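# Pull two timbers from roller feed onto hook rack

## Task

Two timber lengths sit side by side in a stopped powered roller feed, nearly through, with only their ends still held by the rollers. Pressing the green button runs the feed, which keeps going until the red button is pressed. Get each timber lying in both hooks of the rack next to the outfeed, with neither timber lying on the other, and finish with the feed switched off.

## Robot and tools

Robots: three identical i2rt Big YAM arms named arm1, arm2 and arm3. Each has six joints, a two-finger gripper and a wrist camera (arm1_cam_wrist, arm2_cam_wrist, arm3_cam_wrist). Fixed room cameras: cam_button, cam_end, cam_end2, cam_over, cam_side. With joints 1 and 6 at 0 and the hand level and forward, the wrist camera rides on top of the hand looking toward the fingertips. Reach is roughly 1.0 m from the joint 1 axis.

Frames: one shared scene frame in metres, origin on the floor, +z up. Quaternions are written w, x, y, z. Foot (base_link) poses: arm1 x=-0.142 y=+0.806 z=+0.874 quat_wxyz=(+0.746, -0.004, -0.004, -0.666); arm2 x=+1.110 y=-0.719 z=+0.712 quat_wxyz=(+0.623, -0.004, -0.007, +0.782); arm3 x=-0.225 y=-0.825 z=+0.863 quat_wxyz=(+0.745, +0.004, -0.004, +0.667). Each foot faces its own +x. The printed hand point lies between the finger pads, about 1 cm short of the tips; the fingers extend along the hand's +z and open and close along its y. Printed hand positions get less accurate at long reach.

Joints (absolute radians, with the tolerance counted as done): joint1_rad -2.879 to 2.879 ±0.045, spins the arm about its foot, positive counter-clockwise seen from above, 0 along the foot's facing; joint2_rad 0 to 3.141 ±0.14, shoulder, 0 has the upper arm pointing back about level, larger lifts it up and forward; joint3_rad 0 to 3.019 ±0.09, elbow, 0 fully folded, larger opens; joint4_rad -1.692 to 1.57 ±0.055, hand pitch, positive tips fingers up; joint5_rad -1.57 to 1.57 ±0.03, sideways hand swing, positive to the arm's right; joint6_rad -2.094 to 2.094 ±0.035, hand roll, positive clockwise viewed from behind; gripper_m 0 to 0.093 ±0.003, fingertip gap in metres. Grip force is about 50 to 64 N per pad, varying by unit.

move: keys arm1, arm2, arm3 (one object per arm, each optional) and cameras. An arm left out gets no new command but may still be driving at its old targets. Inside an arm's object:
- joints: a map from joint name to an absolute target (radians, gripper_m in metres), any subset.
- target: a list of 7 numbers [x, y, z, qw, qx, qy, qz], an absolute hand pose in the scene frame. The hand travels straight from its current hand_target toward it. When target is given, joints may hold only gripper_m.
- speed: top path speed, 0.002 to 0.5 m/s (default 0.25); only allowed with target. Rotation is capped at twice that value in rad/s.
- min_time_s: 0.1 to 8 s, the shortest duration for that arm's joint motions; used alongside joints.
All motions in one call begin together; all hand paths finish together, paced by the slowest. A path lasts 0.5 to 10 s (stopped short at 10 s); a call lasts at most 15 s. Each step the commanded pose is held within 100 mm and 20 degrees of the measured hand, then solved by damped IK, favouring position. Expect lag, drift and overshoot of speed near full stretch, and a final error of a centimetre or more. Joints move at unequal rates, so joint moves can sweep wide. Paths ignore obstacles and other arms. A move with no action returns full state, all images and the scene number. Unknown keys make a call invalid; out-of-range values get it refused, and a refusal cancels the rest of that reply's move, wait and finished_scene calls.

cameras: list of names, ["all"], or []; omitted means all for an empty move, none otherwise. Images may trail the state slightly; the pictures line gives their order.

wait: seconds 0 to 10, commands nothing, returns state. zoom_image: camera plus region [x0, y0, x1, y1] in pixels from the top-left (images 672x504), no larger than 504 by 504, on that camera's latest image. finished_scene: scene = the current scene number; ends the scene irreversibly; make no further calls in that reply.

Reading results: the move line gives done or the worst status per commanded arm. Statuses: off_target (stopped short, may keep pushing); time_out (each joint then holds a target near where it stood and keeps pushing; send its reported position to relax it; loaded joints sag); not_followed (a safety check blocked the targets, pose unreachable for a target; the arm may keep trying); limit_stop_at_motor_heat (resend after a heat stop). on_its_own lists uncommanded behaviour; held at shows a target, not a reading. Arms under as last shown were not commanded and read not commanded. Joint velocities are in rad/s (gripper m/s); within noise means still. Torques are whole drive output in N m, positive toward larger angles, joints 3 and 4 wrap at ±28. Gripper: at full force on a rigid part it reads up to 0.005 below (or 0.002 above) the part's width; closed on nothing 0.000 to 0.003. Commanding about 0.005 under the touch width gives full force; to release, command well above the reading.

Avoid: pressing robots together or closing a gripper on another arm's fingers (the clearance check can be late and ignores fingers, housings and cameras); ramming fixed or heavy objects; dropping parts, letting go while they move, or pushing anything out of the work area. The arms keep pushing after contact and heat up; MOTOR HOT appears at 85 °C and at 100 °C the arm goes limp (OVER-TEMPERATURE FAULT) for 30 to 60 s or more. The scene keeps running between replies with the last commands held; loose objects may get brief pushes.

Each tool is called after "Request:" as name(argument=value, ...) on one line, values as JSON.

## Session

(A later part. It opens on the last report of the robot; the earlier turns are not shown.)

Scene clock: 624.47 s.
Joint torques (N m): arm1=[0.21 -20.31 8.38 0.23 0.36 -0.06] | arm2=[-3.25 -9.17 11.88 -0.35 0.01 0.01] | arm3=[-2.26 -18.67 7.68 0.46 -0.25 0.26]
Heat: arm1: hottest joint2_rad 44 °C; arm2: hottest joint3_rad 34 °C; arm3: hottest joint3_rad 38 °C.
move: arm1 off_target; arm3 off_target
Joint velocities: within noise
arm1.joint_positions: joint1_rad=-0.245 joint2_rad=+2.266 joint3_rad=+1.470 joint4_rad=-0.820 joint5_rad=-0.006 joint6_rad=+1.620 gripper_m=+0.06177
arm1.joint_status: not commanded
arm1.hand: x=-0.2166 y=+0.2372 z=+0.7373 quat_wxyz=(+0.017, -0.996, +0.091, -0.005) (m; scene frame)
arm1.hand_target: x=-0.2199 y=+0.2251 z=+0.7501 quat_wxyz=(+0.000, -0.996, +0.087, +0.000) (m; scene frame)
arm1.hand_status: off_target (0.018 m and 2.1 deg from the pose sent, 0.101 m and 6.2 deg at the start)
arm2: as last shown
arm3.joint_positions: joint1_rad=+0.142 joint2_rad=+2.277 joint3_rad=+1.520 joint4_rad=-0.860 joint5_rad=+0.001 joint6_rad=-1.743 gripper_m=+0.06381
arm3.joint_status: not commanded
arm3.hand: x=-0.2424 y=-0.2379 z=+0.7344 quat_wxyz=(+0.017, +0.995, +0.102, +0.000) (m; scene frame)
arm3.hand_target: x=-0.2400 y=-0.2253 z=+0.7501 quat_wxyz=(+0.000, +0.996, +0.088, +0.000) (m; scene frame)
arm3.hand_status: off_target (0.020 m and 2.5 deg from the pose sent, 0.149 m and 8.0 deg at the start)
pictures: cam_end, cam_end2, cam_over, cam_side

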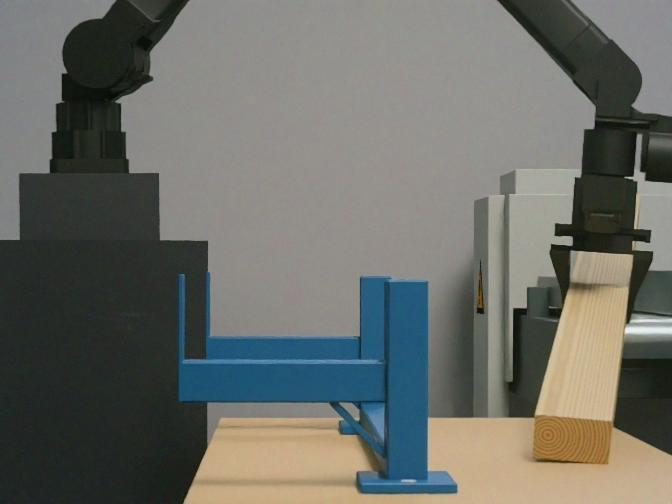

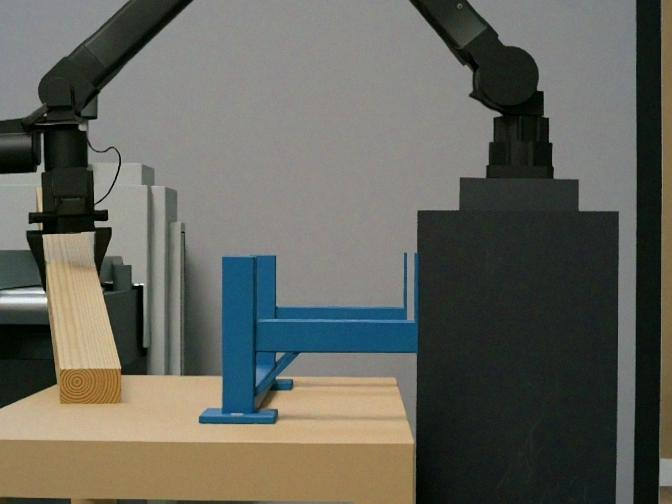

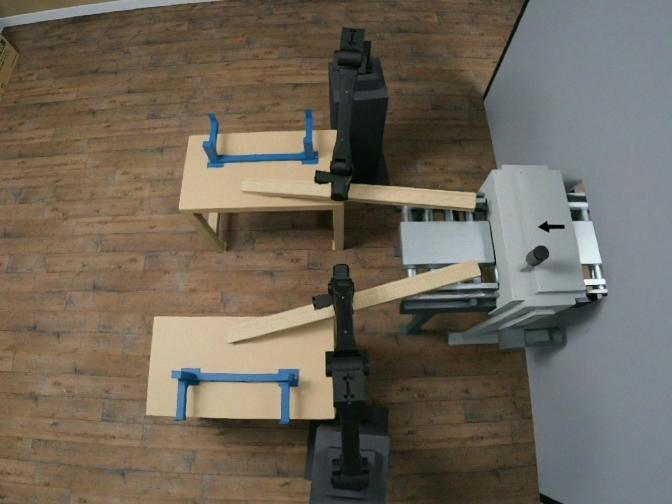

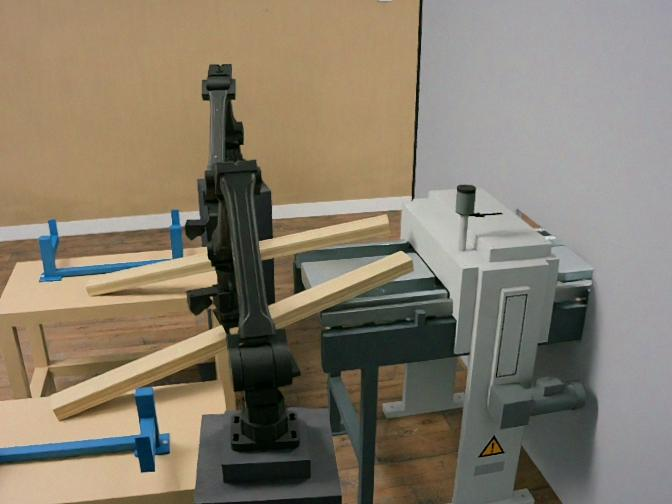

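Request:
move(arm1={"target": [-0.22, 0.225, 0.69, 0, 0.9962, -0.0872, 0], "speed": 0.06}, arm3={"target": [-0.24, -0.215, 0.69, 0, 0.9962, 0.1, 0], "speed": 0.06}, cameras=["cam_over", "cam_side", "cam_end", "arm1_cam_wrist", "arm3_cam_wrist"])

Scene clock: 639.63 s.
Joint torques (N m): arm1=[0.15 -12.98 8.5 2.74 0.23 0.15] | arm2=[-3.25 -9.17 11.86 -0.35 0.01 0.02] | arm3=[-2.32 -10.64 10.03 3 -0.23 0.01]
Heat: arm1: hottest joint2_rad 42 °C; arm2: hottest joint3_rad 35 °C; arm3: hottest joint2_rad 38 °C.
move: arm1 off_target; arm3 off_target
Joint velocities: within noise
arm1.joint_positions: joint1_rad=-0.245 joint2_rad=+2.273 joint3_rad=+1.470 joint4_rad=-0.773 joint5_rad=-0.003 joint6_rad=+1.595 gripper_m=+0.06177
arm1.joint_status: not commanded
arm1.hand: x=-0.2185 y=+0.2273 z=+0.7337 quat_wxyz=(-0.004, -0.997, +0.078, -0.003) (m; scene frame)
arm1.hand_target: x=-0.2194 y=+0.2284 z=+0.6925 quat_wxyz=(+0.000, -0.996, +0.087, +0.000) (m; scene frame)
arm1.hand_status: off_target (0.044 m and 1.2 deg from the pose sent, 0.049 m and 2.1 deg at the start)
arm2: as last shown
arm3.joint_positions: joint1_rad=+0.142 joint2_rad=+2.284 joint3_rad=+1.520 joint4_rad=-0.851 joint5_rad=+0.001 joint6_rad=-1.743 gripper_m=+0.06384
arm3.joint_status: not commanded
arm3.hand: x=-0.2424 y=-0.2373 z=+0.7307 quat_wxyz=(+0.015, +0.995, +0.102, +0.000) (m; scene frame)
arm3.hand_target: x=-0.2399 y=-0.2195 z=+0.6928 quat_wxyz=(+0.000, +0.995, +0.100, +0.000) (m; scene frame)
arm3.hand_status: off_target (0.046 m and 1.8 deg from the pose sent, 0.050 m and 1.9 deg at the start)
pictures: arm1_cam_wrist, arm3_cam_wrist, cam_end, cam_over, cam_side

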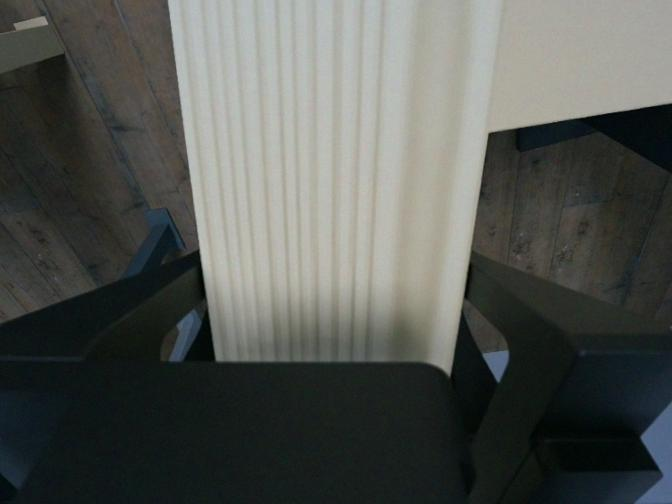

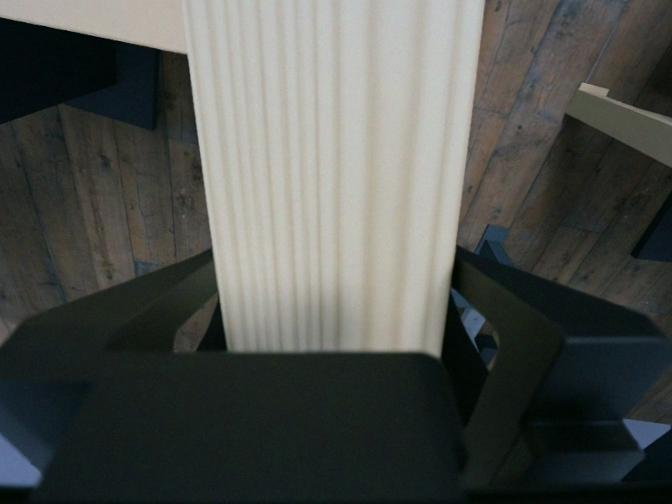

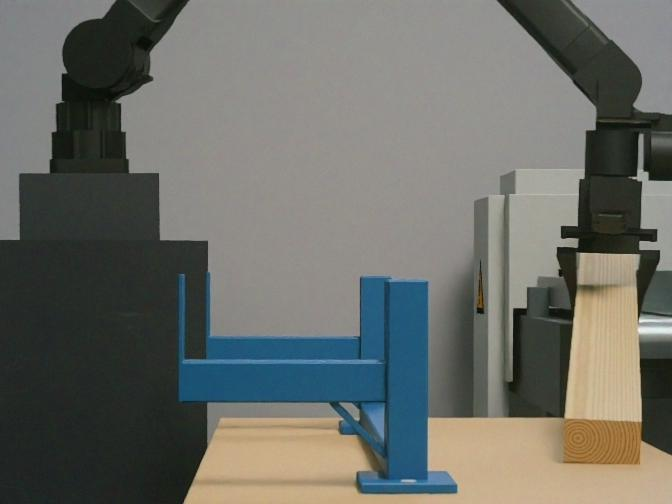

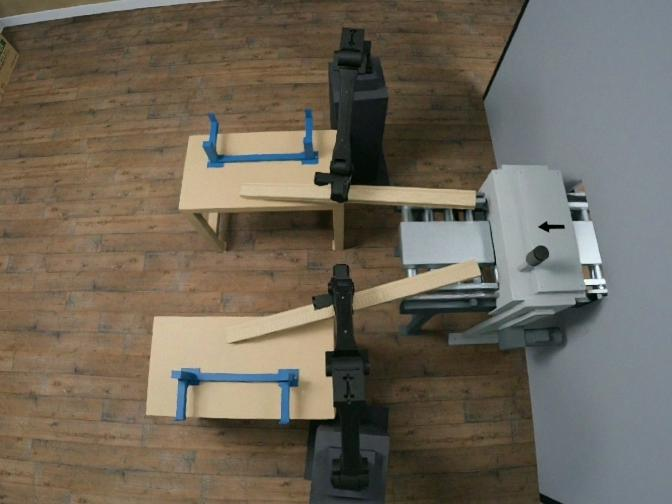

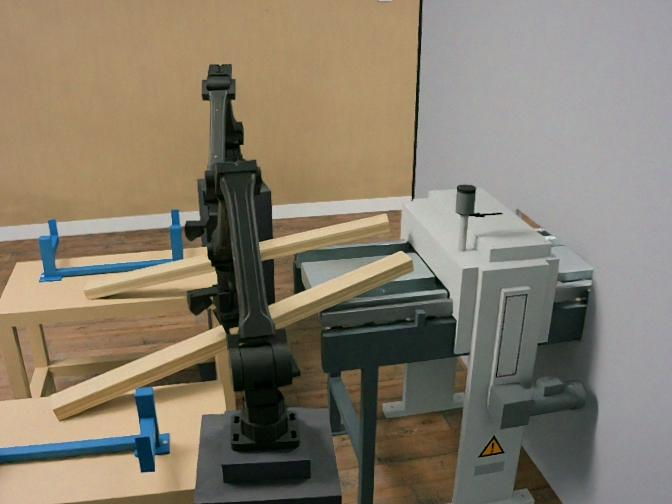

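Request:
move(arm1={"target": [-0.24, 0.25, 0.94, -0.0129, 0.985, -0.0862, -0.1474], "speed": 0.1}, arm3={"target": [-0.26, -0.25, 0.94, 0.0129, 0.985, 0.0862, -0.1474], "speed": 0.1}, cameras=["cam_over", "cam_side", "cam_end", "cam_end2", "arm1_cam_wrist", "arm3_cam_wrist"])

Scene clock: 668.67 s.
Joint torques (N m): arm1=[1.32 -23.18 15.35 -1.17 0.36 0.03] | arm2=[-3.25 -9.17 11.86 -0.35 0.01 0.01] | arm3=[-2.67 -21.83 13.15 -0.72 -0.63 -0.03]
Heat: arm1: hottest joint2_rad 36 °C; arm2: hottest joint3_rad 36 °C; arm3: hottest joint3_rad 40 °C.
move: arm1 off_target; arm3 off_target
Joint velocities: within noise
arm1.joint_positions: joint1_rad=-0.206 joint2_rad=+2.014 joint3_rad=+1.424 joint4_rad=-1.156 joint5_rad=+0.293 joint6_rad=+1.665 gripper_m=+0.06176
arm1.joint_status: not commanded
arm1.hand: x=-0.2408 y=+0.2923 z=+0.8738 quat_wxyz=(+0.081, -0.983, +0.080, +0.145) (m; scene frame)
arm1.hand_target: x=-0.2395 y=+0.2553 z=+0.9400 quat_wxyz=(+0.013, -0.985, +0.086, +0.147) (m; scene frame)
arm1.hand_status: off_target (0.079 m and 7.8 deg from the pose sent, 0.209 m and 17.4 deg at the start)
arm2: as last shown
arm3.joint_positions: joint1_rad=+0.096 joint2_rad=+2.054 joint3_rad=+1.507 joint4_rad=-1.235 joint5_rad=-0.282 joint6_rad=-1.774 gripper_m=+0.06384
arm3.joint_status: not commanded
arm3.hand: x=-0.2648 y=-0.2907 z=+0.8694 quat_wxyz=(+0.082, +0.982, +0.079, -0.149) (m; scene frame)
arm3.hand_target: x=-0.2601 y=-0.2558 z=+0.9398 quat_wxyz=(+0.013, +0.985, +0.087, -0.147) (m; scene frame)
arm3.hand_status: off_target (0.082 m and 8.0 deg from the pose sent, 0.210 m and 17.0 deg at the start)
pictures: arm1_cam_wrist, arm3_cam_wrist, cam_end, cam_end2, cam_over, cam_side

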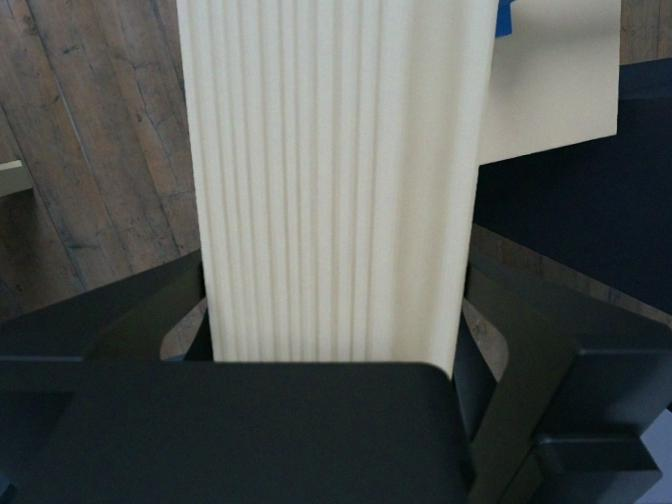

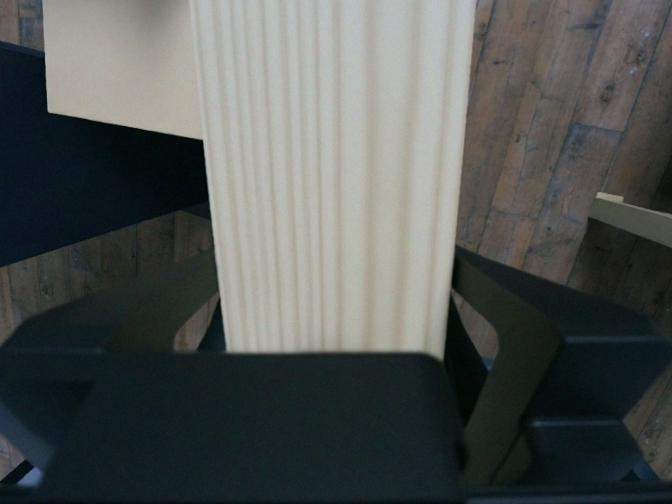

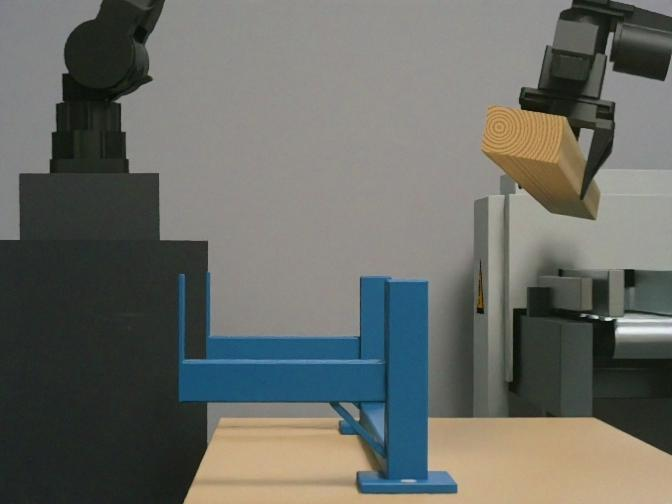

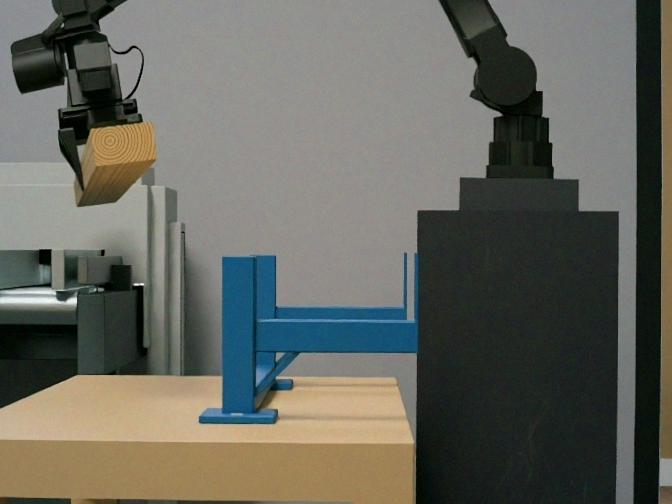

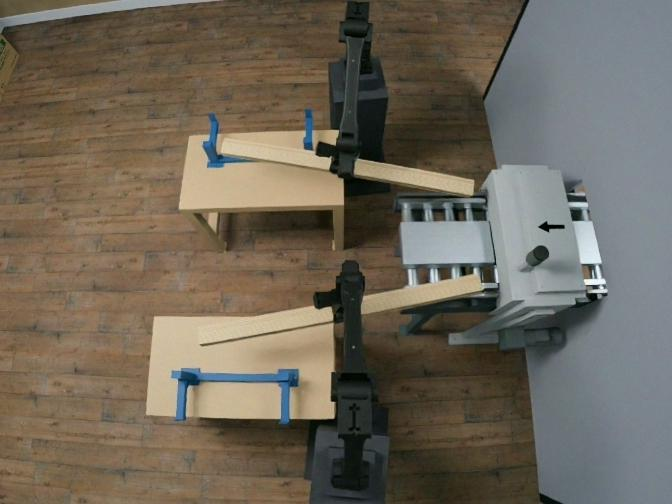

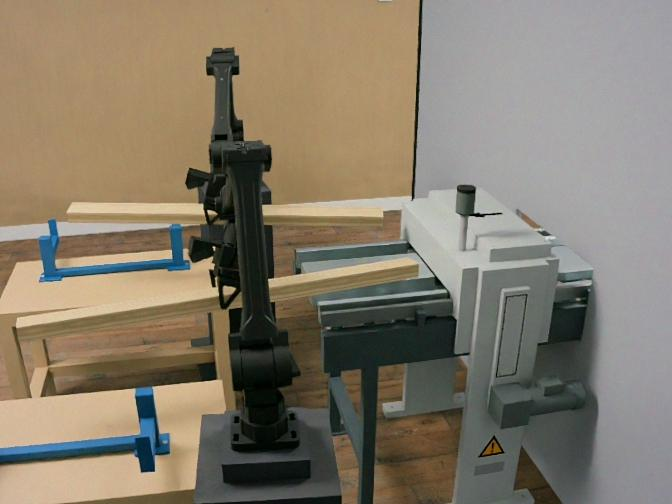

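Request:
move(arm1={"target": [-0.59, 0.52, 0.94, 0.043, 0.988, -0.0065, -0.148], "speed": 0.12}, arm3={"target": [-0.63, -0.53, 0.94, -0.043, 0.988, 0.0065, -0.148], "speed": 0.12}, cameras=["cam_over", "cam_side", "cam_end", "cam_end2", "arm1_cam_wrist", "arm3_cam_wrist"])

Scene clock: 692.30 s.
Joint torques (N m): arm1=[0.26 -17.08 14.69 1.07 -0.08 -0.05] | arm2=[-3.25 -9.17 11.86 -0.35 0.01 0.02] | arm3=[-1.85 -15.33 11.21 1.57 -0.21 0.13]
Heat: arm1: hottest joint2_rad 38 °C; arm2: hottest joint3_rad 36 °C; arm3: hottest joint3_rad 42 °C.
move: arm1 off_target; arm3 off_target
Joint velocities: within noise
arm1.joint_positions: joint1_rad=-1.076 joint2_rad=+1.728 joint3_rad=+1.067 joint4_rad=-0.749 joint5_rad=+0.114 joint6_rad=+0.609 gripper_m=+0.06176
arm1.joint_status: not commanded
arm1.hand: x=-0.5546 y=+0.5437 z=+0.8920 quat_wxyz=(-0.005, -0.995, +0.005, +0.097) (m; scene frame)
arm1.hand_target: x=-0.5867 y=+0.5222 z=+0.9415 quat_wxyz=(-0.043, -0.988, +0.006, +0.148) (m; scene frame)
arm1.hand_status: off_target (0.064 m and 7.3 deg from the pose sent, 0.422 m and 16.5 deg at the start)
arm2: as last shown
arm3.joint_positions: joint1_rad=+1.006 joint2_rad=+1.661 joint3_rad=+1.014 joint4_rad=-0.772 joint5_rad=-0.129 joint6_rad=-0.676 gripper_m=+0.06384
arm3.joint_status: not commanded
arm3.hand: x=-0.6022 y=-0.5514 z=+0.8934 quat_wxyz=(-0.003, +0.995, +0.006, -0.099) (m; scene frame)
arm3.hand_target: x=-0.6277 y=-0.5318 z=+0.9408 quat_wxyz=(-0.043, +0.988, +0.006, -0.148) (m; scene frame)
arm3.hand_status: off_target (0.058 m and 7.3 deg from the pose sent, 0.442 m and 16.6 deg at the start)
pictures: arm1_cam_wrist, arm3_cam_wrist, cam_end, cam_end2, cam_over, cam_side

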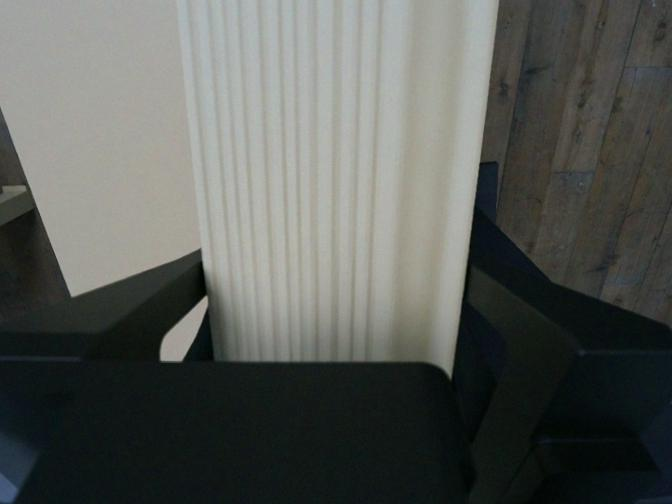

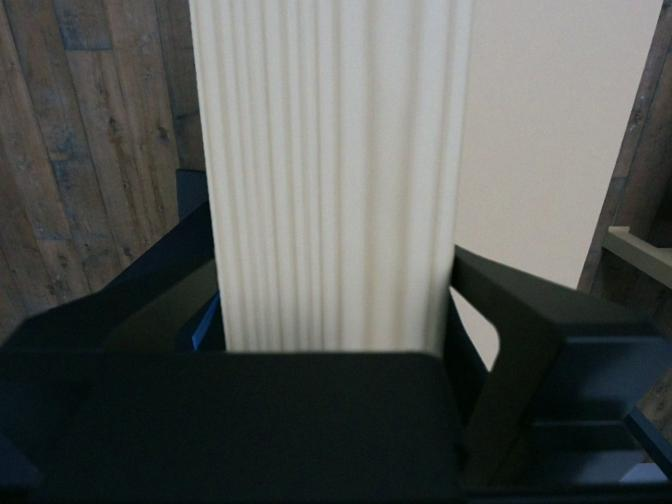

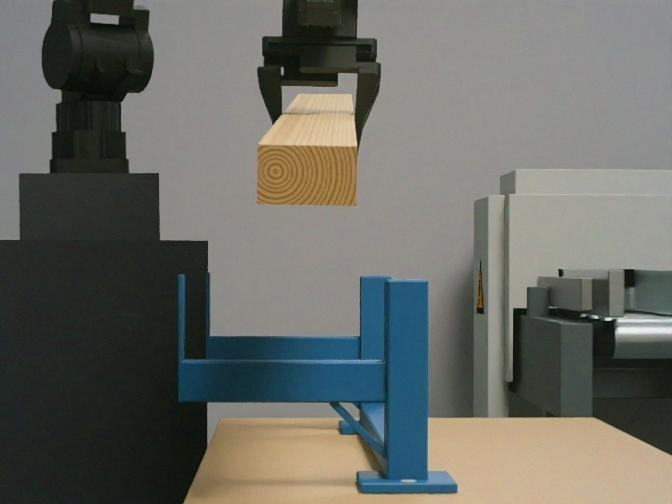

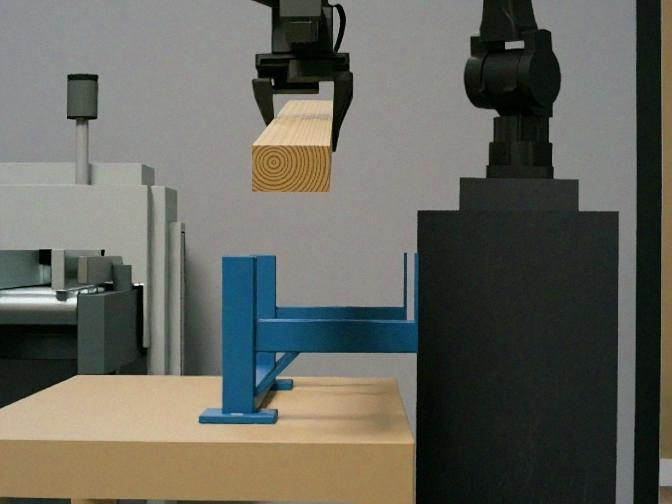

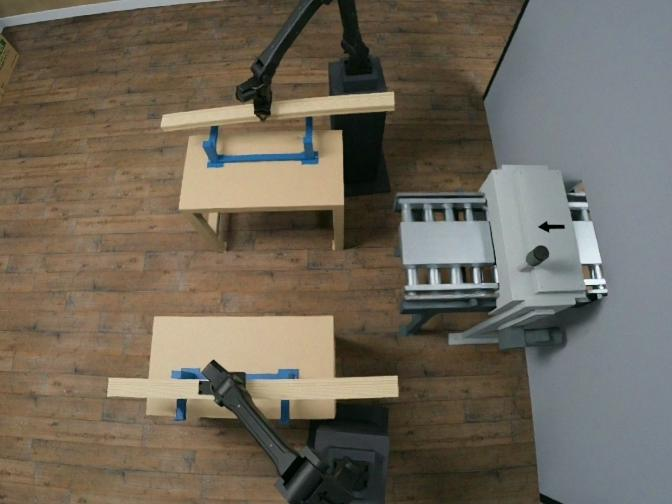

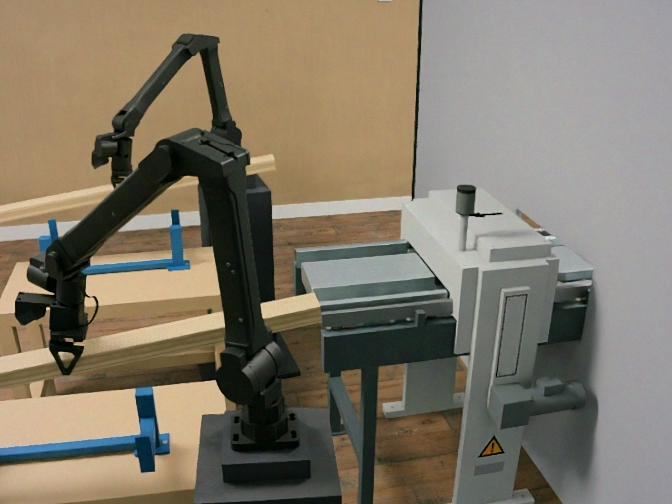

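Request:
move(arm1={"target": [-0.615, 0.543, 0.93, 0.043, 0.977, -0.009, -0.208], "speed": 0.1}, arm3={"target": [-0.655, -0.558, 0.93, -0.043, 0.977, 0.009, -0.208], "speed": 0.1}, cameras=["cam_over", "cam_side", "cam_end", "cam_end2"])

Scene clock: 727.10 s.
Joint torques (N m): arm1=[-0.03 -17.03 11.52 1.73 0.09 -0.06] | arm2=[-3.25 -9.11 11.88 -0.35 0.02 0.01] | arm3=[-1.61 -16.26 9.7 1.96 -0.32 0.14]
Heat: arm1: hottest joint2_rad 34 °C; arm2: hottest joint3_rad 37 °C; arm3: hottest joint3_rad 44 °C.
move: arm1 off_target; arm3 off_target
Joint velocities: within noise
arm1.joint_positions: joint1_rad=-1.119 joint2_rad=+1.728 joint3_rad=+1.037 joint4_rad=-0.584 joint5_rad=+0.160 joint6_rad=+0.552 gripper_m=+0.06176
arm1.joint_status: not commanded
arm1.hand: x=-0.5912 y=+0.5551 z=+0.8915 quat_wxyz=(-0.017, -0.986, +0.006, +0.166) (m; scene frame)
arm1.hand_target: x=-0.6135 y=+0.5440 z=+0.9304 quat_wxyz=(-0.043, -0.977, +0.009, +0.208) (m; scene frame)
arm1.hand_status: off_target (0.047 m and 5.8 deg from the pose sent, 0.071 m and 13.6 deg at the start)
arm2.joint_positions: joint1_rad=-0.011 joint2_rad=+1.279 joint3_rad=+1.005 joint4_rad=-1.358 joint5_rad=-0.014 joint6_rad=+0.214 gripper_m=+0.00050
arm2.joint_status: not commanded
arm2.hand: x=+1.0361 y=-0.3974 z=+0.8749 quat_wxyz=(+0.015, +0.706, -0.707, +0.025) (m; scene frame)
arm2.hand_target: x=+1.0362 y=-0.3803 z=+0.8998 quat_wxyz=(+0.000, +0.707, -0.707, +0.000) (m; scene frame)
arm2.hand_status: not commanded
arm3.joint_positions: joint1_rad=+1.060 joint2_rad=+1.661 joint3_rad=+0.950 joint4_rad=-0.604 joint5_rad=-0.180 joint6_rad=-0.607 gripper_m=+0.06384
arm3.joint_status: not commanded
arm3.hand: x=-0.6287 y=-0.5735 z=+0.8805 quat_wxyz=(-0.007, +0.988, +0.005, -0.155) (m; scene frame)
arm3.hand_target: x=-0.6532 y=-0.5595 z=+0.9301 quat_wxyz=(-0.043, +0.977, +0.009, -0.208) (m; scene frame)
arm3.hand_status: off_target (0.058 m and 7.5 deg from the pose sent, 0.065 m and 13.4 deg at the start)
pictures: cam_end, cam_end2, cam_over, cam_side

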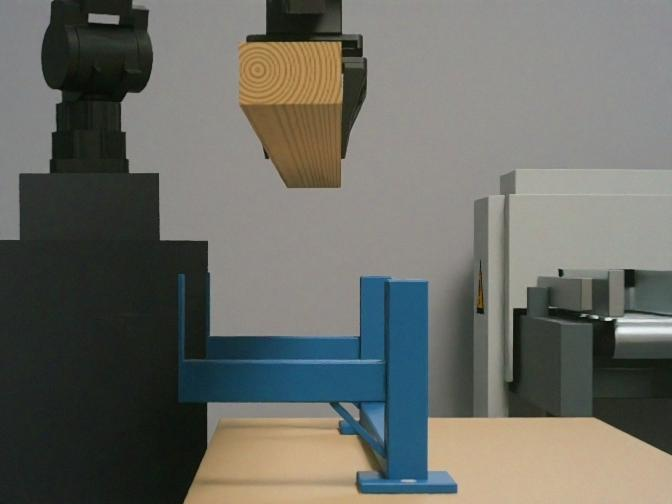

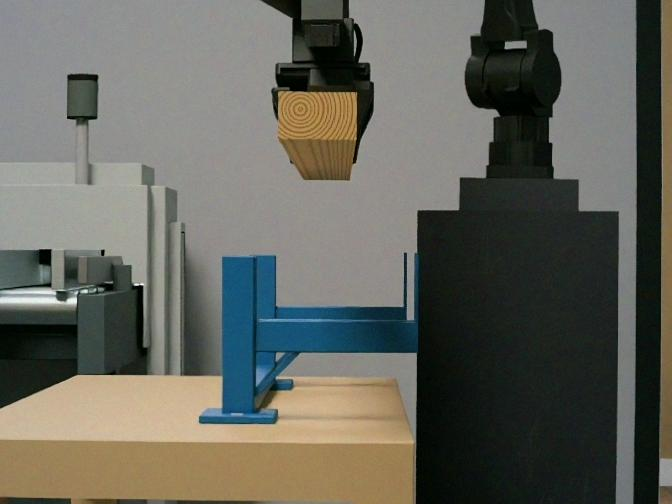

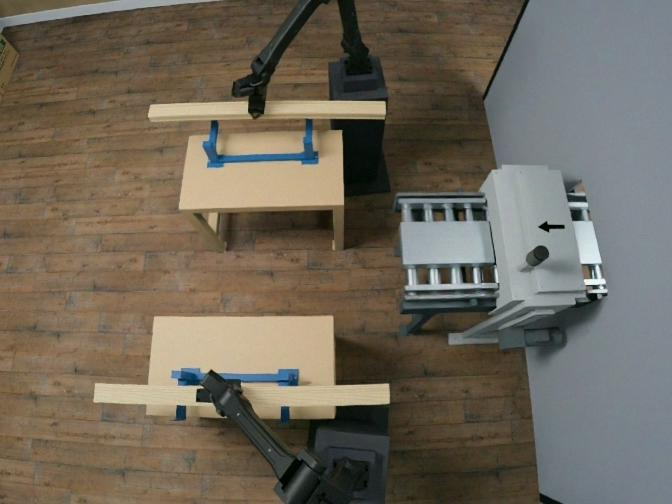

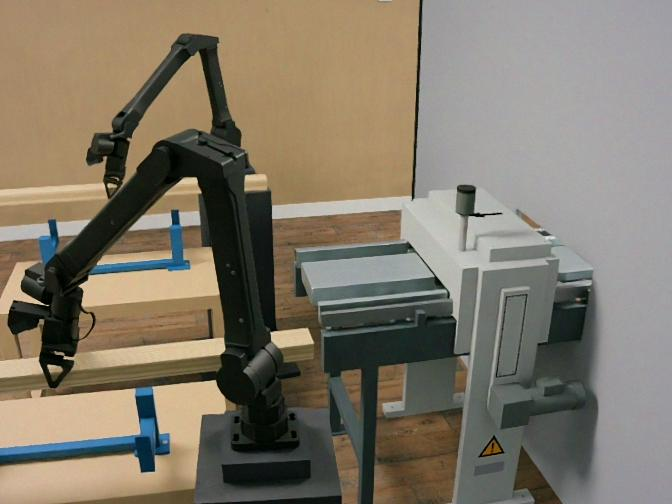

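Request:
move(arm1={"target": [-0.61, 0.563, 0.91, 0.043, 0.977, -0.009, -0.208], "speed": 0.1}, arm3={"target": [-0.65, -0.571, 0.91, -0.043, 0.977, 0.009, -0.208], "speed": 0.1})

Request:
move(arm1={"target": [-0.61, 0.563, 0.80, 0.043, 0.977, -0.009, -0.2], "speed": 0.08}, arm3={"target": [-0.65, -0.571, 0.81, -0.043, 0.977, 0.009, -0.2], "speed": 0.08}, cameras=["cam_over", "cam_side", "cam_end", "cam_end2"])

Scene clock: 737.47 s.
Joint torques (N m): arm1=[0.09 -16.73 11.07 1.73 -0.03 -0.08] | arm2=[-3.25 -9.11 11.88 -0.35 0.01 0.02] | arm3=[-1.26 -15.21 9.4 2.04 -0.28 0.13]
Heat: arm1: hottest joint3_rad 35 °C; arm2: hottest joint3_rad 37 °C; arm3: hottest joint3_rad 42 °C.
move: arm1 off_target; arm3 off_target
Joint velocities: within noise
arm1.joint_positions: joint1_rad=-1.149 joint2_rad=+1.728 joint3_rad=+0.972 joint4_rad=-0.514 joint5_rad=+0.150 joint6_rad=+0.523 gripper_m=+0.06176
arm1.joint_status: not commanded
arm1.hand: x=-0.5847 y=+0.5749 z=+0.8728 quat_wxyz=(-0.017, -0.986, +0.006, +0.166) (m; scene frame)
arm1.hand_target: x=-0.6087 y=+0.5639 z=+0.9105 quat_wxyz=(-0.043, -0.977, +0.009, +0.208) (m; scene frame)
arm1.hand_status: off_target (0.047 m and 5.8 deg from the pose sent, 0.027 m and 5.8 deg at the start)
arm2: as last shown
arm3.joint_positions: joint1_rad=+1.074 joint2_rad=+1.659 joint3_rad=+0.894 joint4_rad=-0.540 joint5_rad=-0.174 joint6_rad=-0.589 gripper_m=+0.06384
arm3.joint_status: not commanded
arm3.hand: x=-0.6219 y=-0.5851 z=+0.8660 quat_wxyz=(-0.010, +0.987, +0.004, -0.157) (m; scene frame)
arm3.hand_target: x=-0.6483 y=-0.5722 z=+0.9103 quat_wxyz=(-0.042, +0.977, +0.009, -0.208) (m; scene frame)
arm3.hand_status: off_target (0.054 m and 7.1 deg from the pose sent, 0.037 m and 7.5 deg at the start)
pictures: none

Scene clock: 739.77 s.
Joint torques (N m): arm1=[-0.38 -17.38 8.13 1.76 -0.02 -0.07] | arm2=[-3.25 -9.11 11.88 -0.35 0.02 0.02] | arm3=[-1.14 -14.33 7.27 2.11 -0.29 0.14]
Heat: arm1: hottest joint3_rad 35 °C; arm2: hottest joint3_rad 37 °C; arm3: hottest joint3_rad 42 °C.
move: arm1 off_target; arm3 off_target
Joint velocities: within noise
arm1.joint_positions: joint1_rad=-1.151 joint2_rad=+1.954 joint3_rad=+0.928 joint4_rad=-0.244 joint5_rad=+0.140 joint6_rad=+0.520 gripper_m=+0.06176
arm1.joint_status: not commanded
arm1.hand: x=-0.5829 y=+0.5735 z=+0.7706 quat_wxyz=(-0.021, -0.986, +0.005, +0.164) (m; scene frame)
arm1.hand_target: x=-0.6091 y=+0.5636 z=+0.8004 quat_wxyz=(-0.043, -0.979, +0.009, +0.201) (m; scene frame)
arm1.hand_status: off_target (0.041 m and 5.0 deg from the pose sent, 0.078 m and 5.0 deg at the start)
arm2: as last shown
arm3.joint_positions: joint1_rad=+1.079 joint2_rad=+1.852 joint3_rad=+0.841 joint4_rad=-0.277 joint5_rad=-0.163 joint6_rad=-0.587 gripper_m=+0.06384
arm3.joint_status: not commanded
arm3.hand: x=-0.6222 y=-0.5839 z=+0.7813 quat_wxyz=(-0.018, +0.987, +0.005, -0.161) (m; scene frame)
arm3.hand_target: x=-0.6490 y=-0.5718 z=+0.8106 quat_wxyz=(-0.043, +0.979, +0.009, -0.200) (m; scene frame)
arm3.hand_status: off_target (0.042 m and 5.4 deg from the pose sent, 0.064 m and 6.3 deg at the start)
pictures: cam_end, cam_end2, cam_over, cam_side

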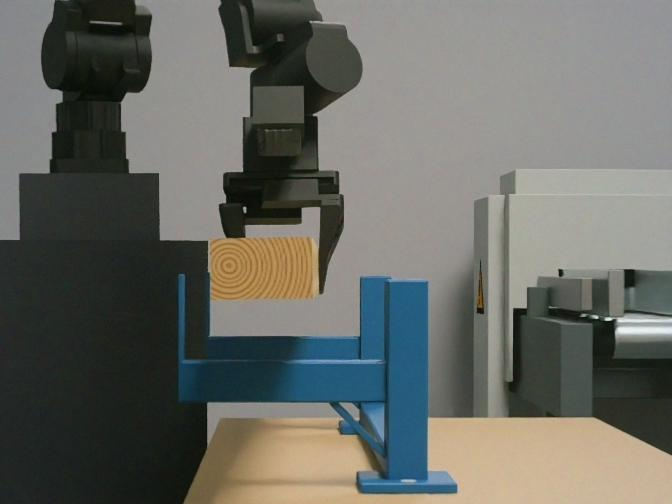

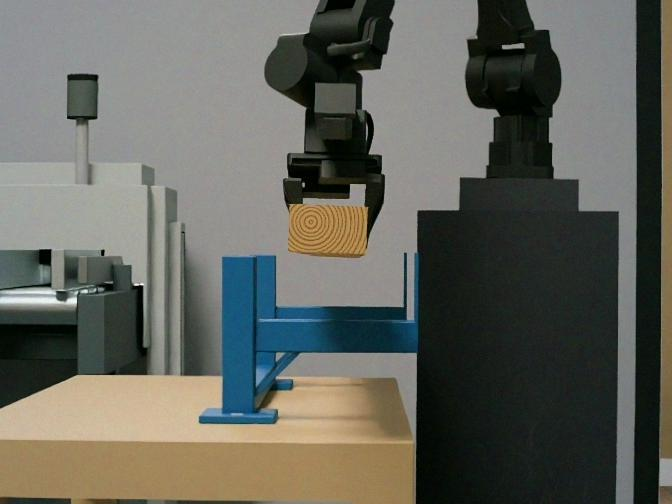

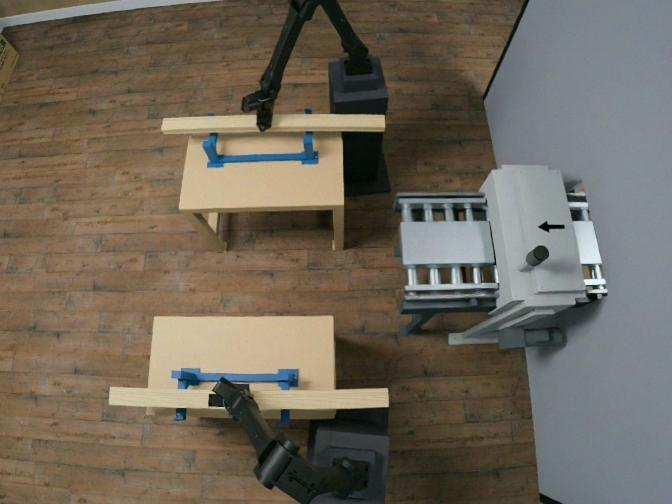

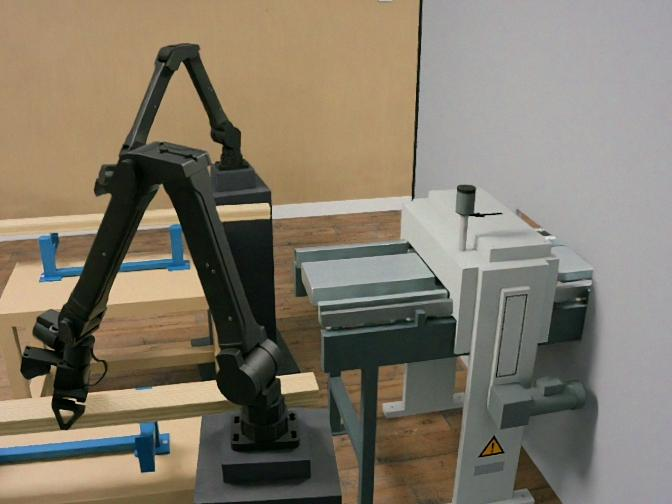

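Request:
move(arm1={"target": [-0.61, 0.563, 0.725, 0.043, 0.977, -0.009, -0.2], "speed": 0.06}, arm3={"target": [-0.65, -0.571, 0.73, -0.043, 0.977, 0.009, -0.2], "speed": 0.06}, cameras=["cam_over", "cam_side", "cam_end", "cam_end2"])

Scene clock: 754.13 s.
Joint torques (N m): arm1=[-0.32 -13.16 7.83 3.32 0.01 -0.07] | arm2=[-3.25 -9.17 11.86 -0.35 0.02 0.02] | arm3=[-1.08 -11.75 6.16 3.1 -0.28 0.12]
Heat: arm1: hottest joint2_rad 34 °C; arm2: hottest joint3_rad 37 °C; arm3: hottest joint3_rad 41 °C.
move: arm1 off_target; arm3 off_target
Joint velocities: within noise
arm1.joint_positions: joint1_rad=-1.152 joint2_rad=+2.075 joint3_rad=+0.928 joint4_rad=-0.103 joint5_rad=+0.138 joint6_rad=+0.518 gripper_m=+0.06176
arm1.joint_status: not commanded
arm1.hand: x=-0.5843 y=+0.5726 z=+0.7232 quat_wxyz=(-0.027, -0.985, +0.005, +0.172) (m; scene frame)
arm1.hand_target: x=-0.6091 y=+0.5636 z=+0.7265 quat_wxyz=(-0.043, -0.979, +0.009, +0.200) (m; scene frame)
arm1.hand_status: off_target (0.027 m and 3.9 deg from the pose sent, 0.054 m and 5.0 deg at the start)
arm2: as last shown
arm3.joint_positions: joint1_rad=+1.080 joint2_rad=+2.014 joint3_rad=+0.837 joint4_rad=-0.096 joint5_rad=-0.162 joint6_rad=-0.584 gripper_m=+0.06384
arm3.joint_status: not commanded
arm3.hand: x=-0.6229 y=-0.5834 z=+0.7210 quat_wxyz=(-0.022, +0.986, +0.005, -0.167) (m; scene frame)
arm3.hand_target: x=-0.6491 y=-0.5716 z=+0.7316 quat_wxyz=(-0.043, +0.979, +0.009, -0.200) (m; scene frame)
arm3.hand_status: off_target (0.031 m and 4.6 deg from the pose sent, 0.060 m and 5.4 deg at the start)
pictures: cam_end, cam_end2, cam_over, cam_side

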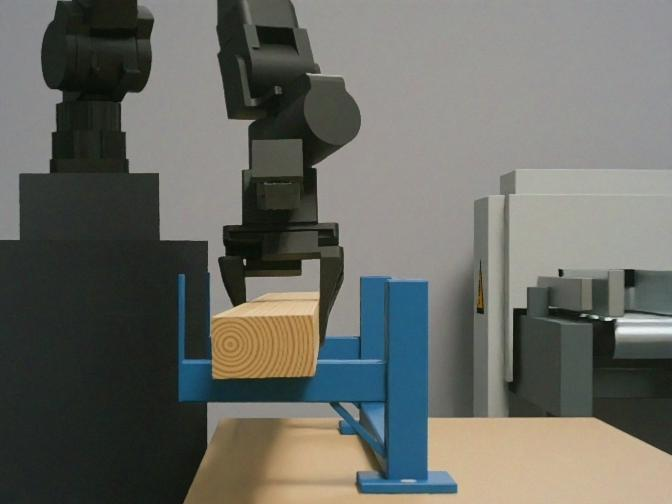

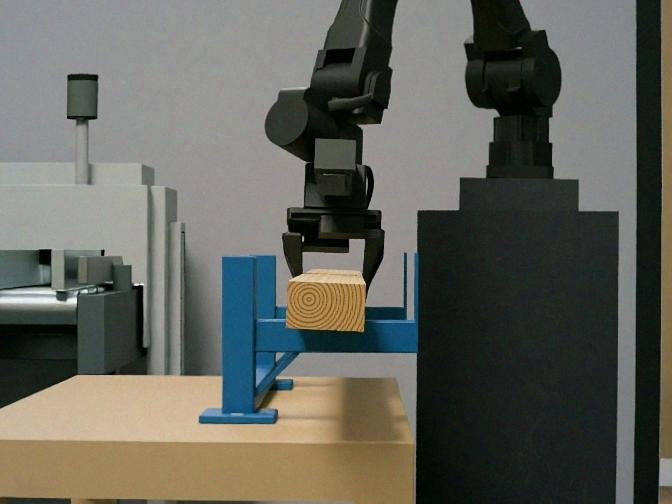

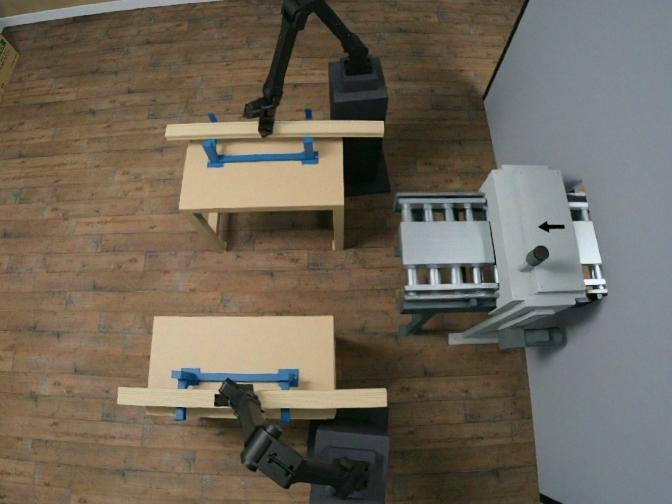

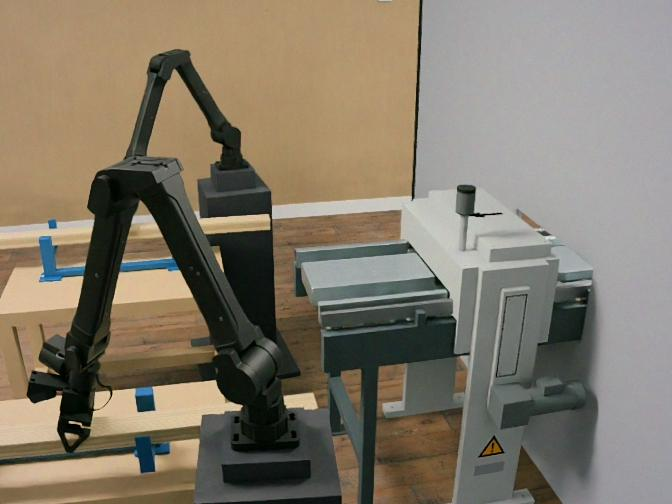

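Request:
move(arm1={"target": [-0.61, 0.565, 0.70, 0.043, 0.977, -0.009, -0.2], "speed": 0.05}, arm3={"target": [-0.65, -0.572, 0.70, -0.043, 0.977, 0.009, -0.2], "speed": 0.05}, cameras=["cam_end", "cam_end2", "cam_side"])

Scene clock: 760.73 s.
Joint torques (N m): arm1=[-0.62 -9.17 8.34 3.63 -0.53 -0.09] | arm2=[-3.31 -9.11 11.86 -0.34 0.02 0.02] | arm3=[-0.91 -6.95 6.87 3.38 0.42 0.13]
Heat: arm1: hottest joint2_rad 34 °C; arm2: hottest joint3_rad 37 °C; arm3: hottest joint3_rad 40 °C.
move: arm1 off_target; arm3 off_target
Joint velocities: within noise
arm1.joint_positions: joint1_rad=-1.154 joint2_rad=+2.087 joint3_rad=+0.928 joint4_rad=-0.049 joint5_rad=+0.152 joint6_rad=+0.515 gripper_m=+0.06176
arm1.joint_status: not commanded
arm1.hand: x=-0.5932 y=+0.5710 z=+0.7220 quat_wxyz=(-0.031, -0.981, +0.008, +0.192) (m; scene frame)
arm1.hand_target: x=-0.6080 y=+0.5661 z=+0.7016 quat_wxyz=(-0.043, -0.979, +0.009, +0.200) (m; scene frame)
arm1.hand_status: off_target (0.028 m and 1.7 deg from the pose sent, 0.035 m and 3.9 deg at the start)
arm2: as last shown
arm3.joint_positions: joint1_rad=+1.080 joint2_rad=+2.031 joint3_rad=+0.833 joint4_rad=-0.030 joint5_rad=-0.181 joint6_rad=-0.582 gripper_m=+0.06384
arm3.joint_status: not commanded
arm3.hand: x=-0.6317 y=-0.5812 z=+0.7185 quat_wxyz=(-0.027, +0.981, +0.007, -0.191) (m; scene frame)
arm3.hand_target: x=-0.6482 y=-0.5732 z=+0.7015 quat_wxyz=(-0.042, +0.979, +0.009, -0.200) (m; scene frame)
arm3.hand_status: off_target (0.028 m and 2.2 deg from the pose sent, 0.036 m and 4.6 deg at the start)
pictures: cam_end, cam_end2, cam_side

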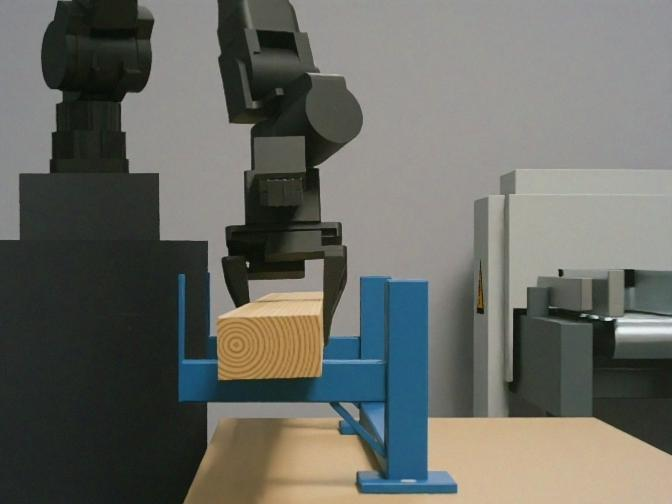

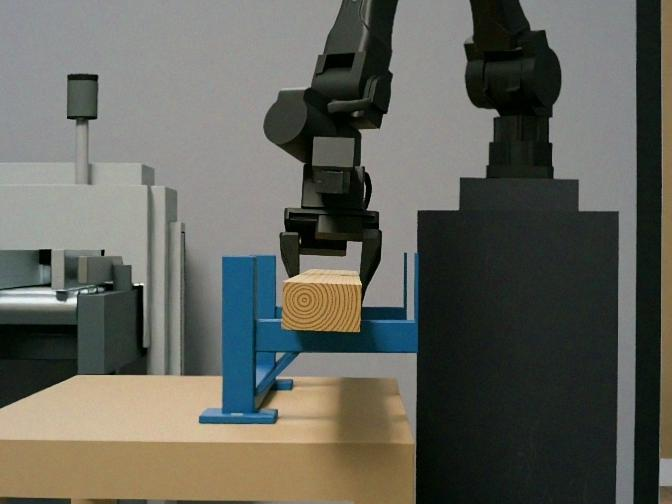

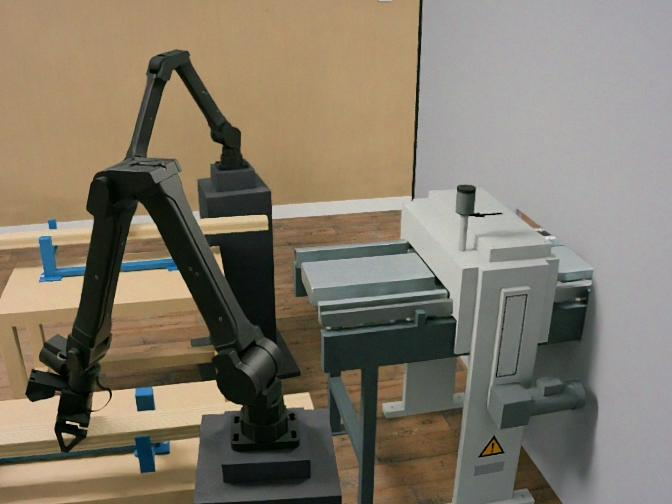

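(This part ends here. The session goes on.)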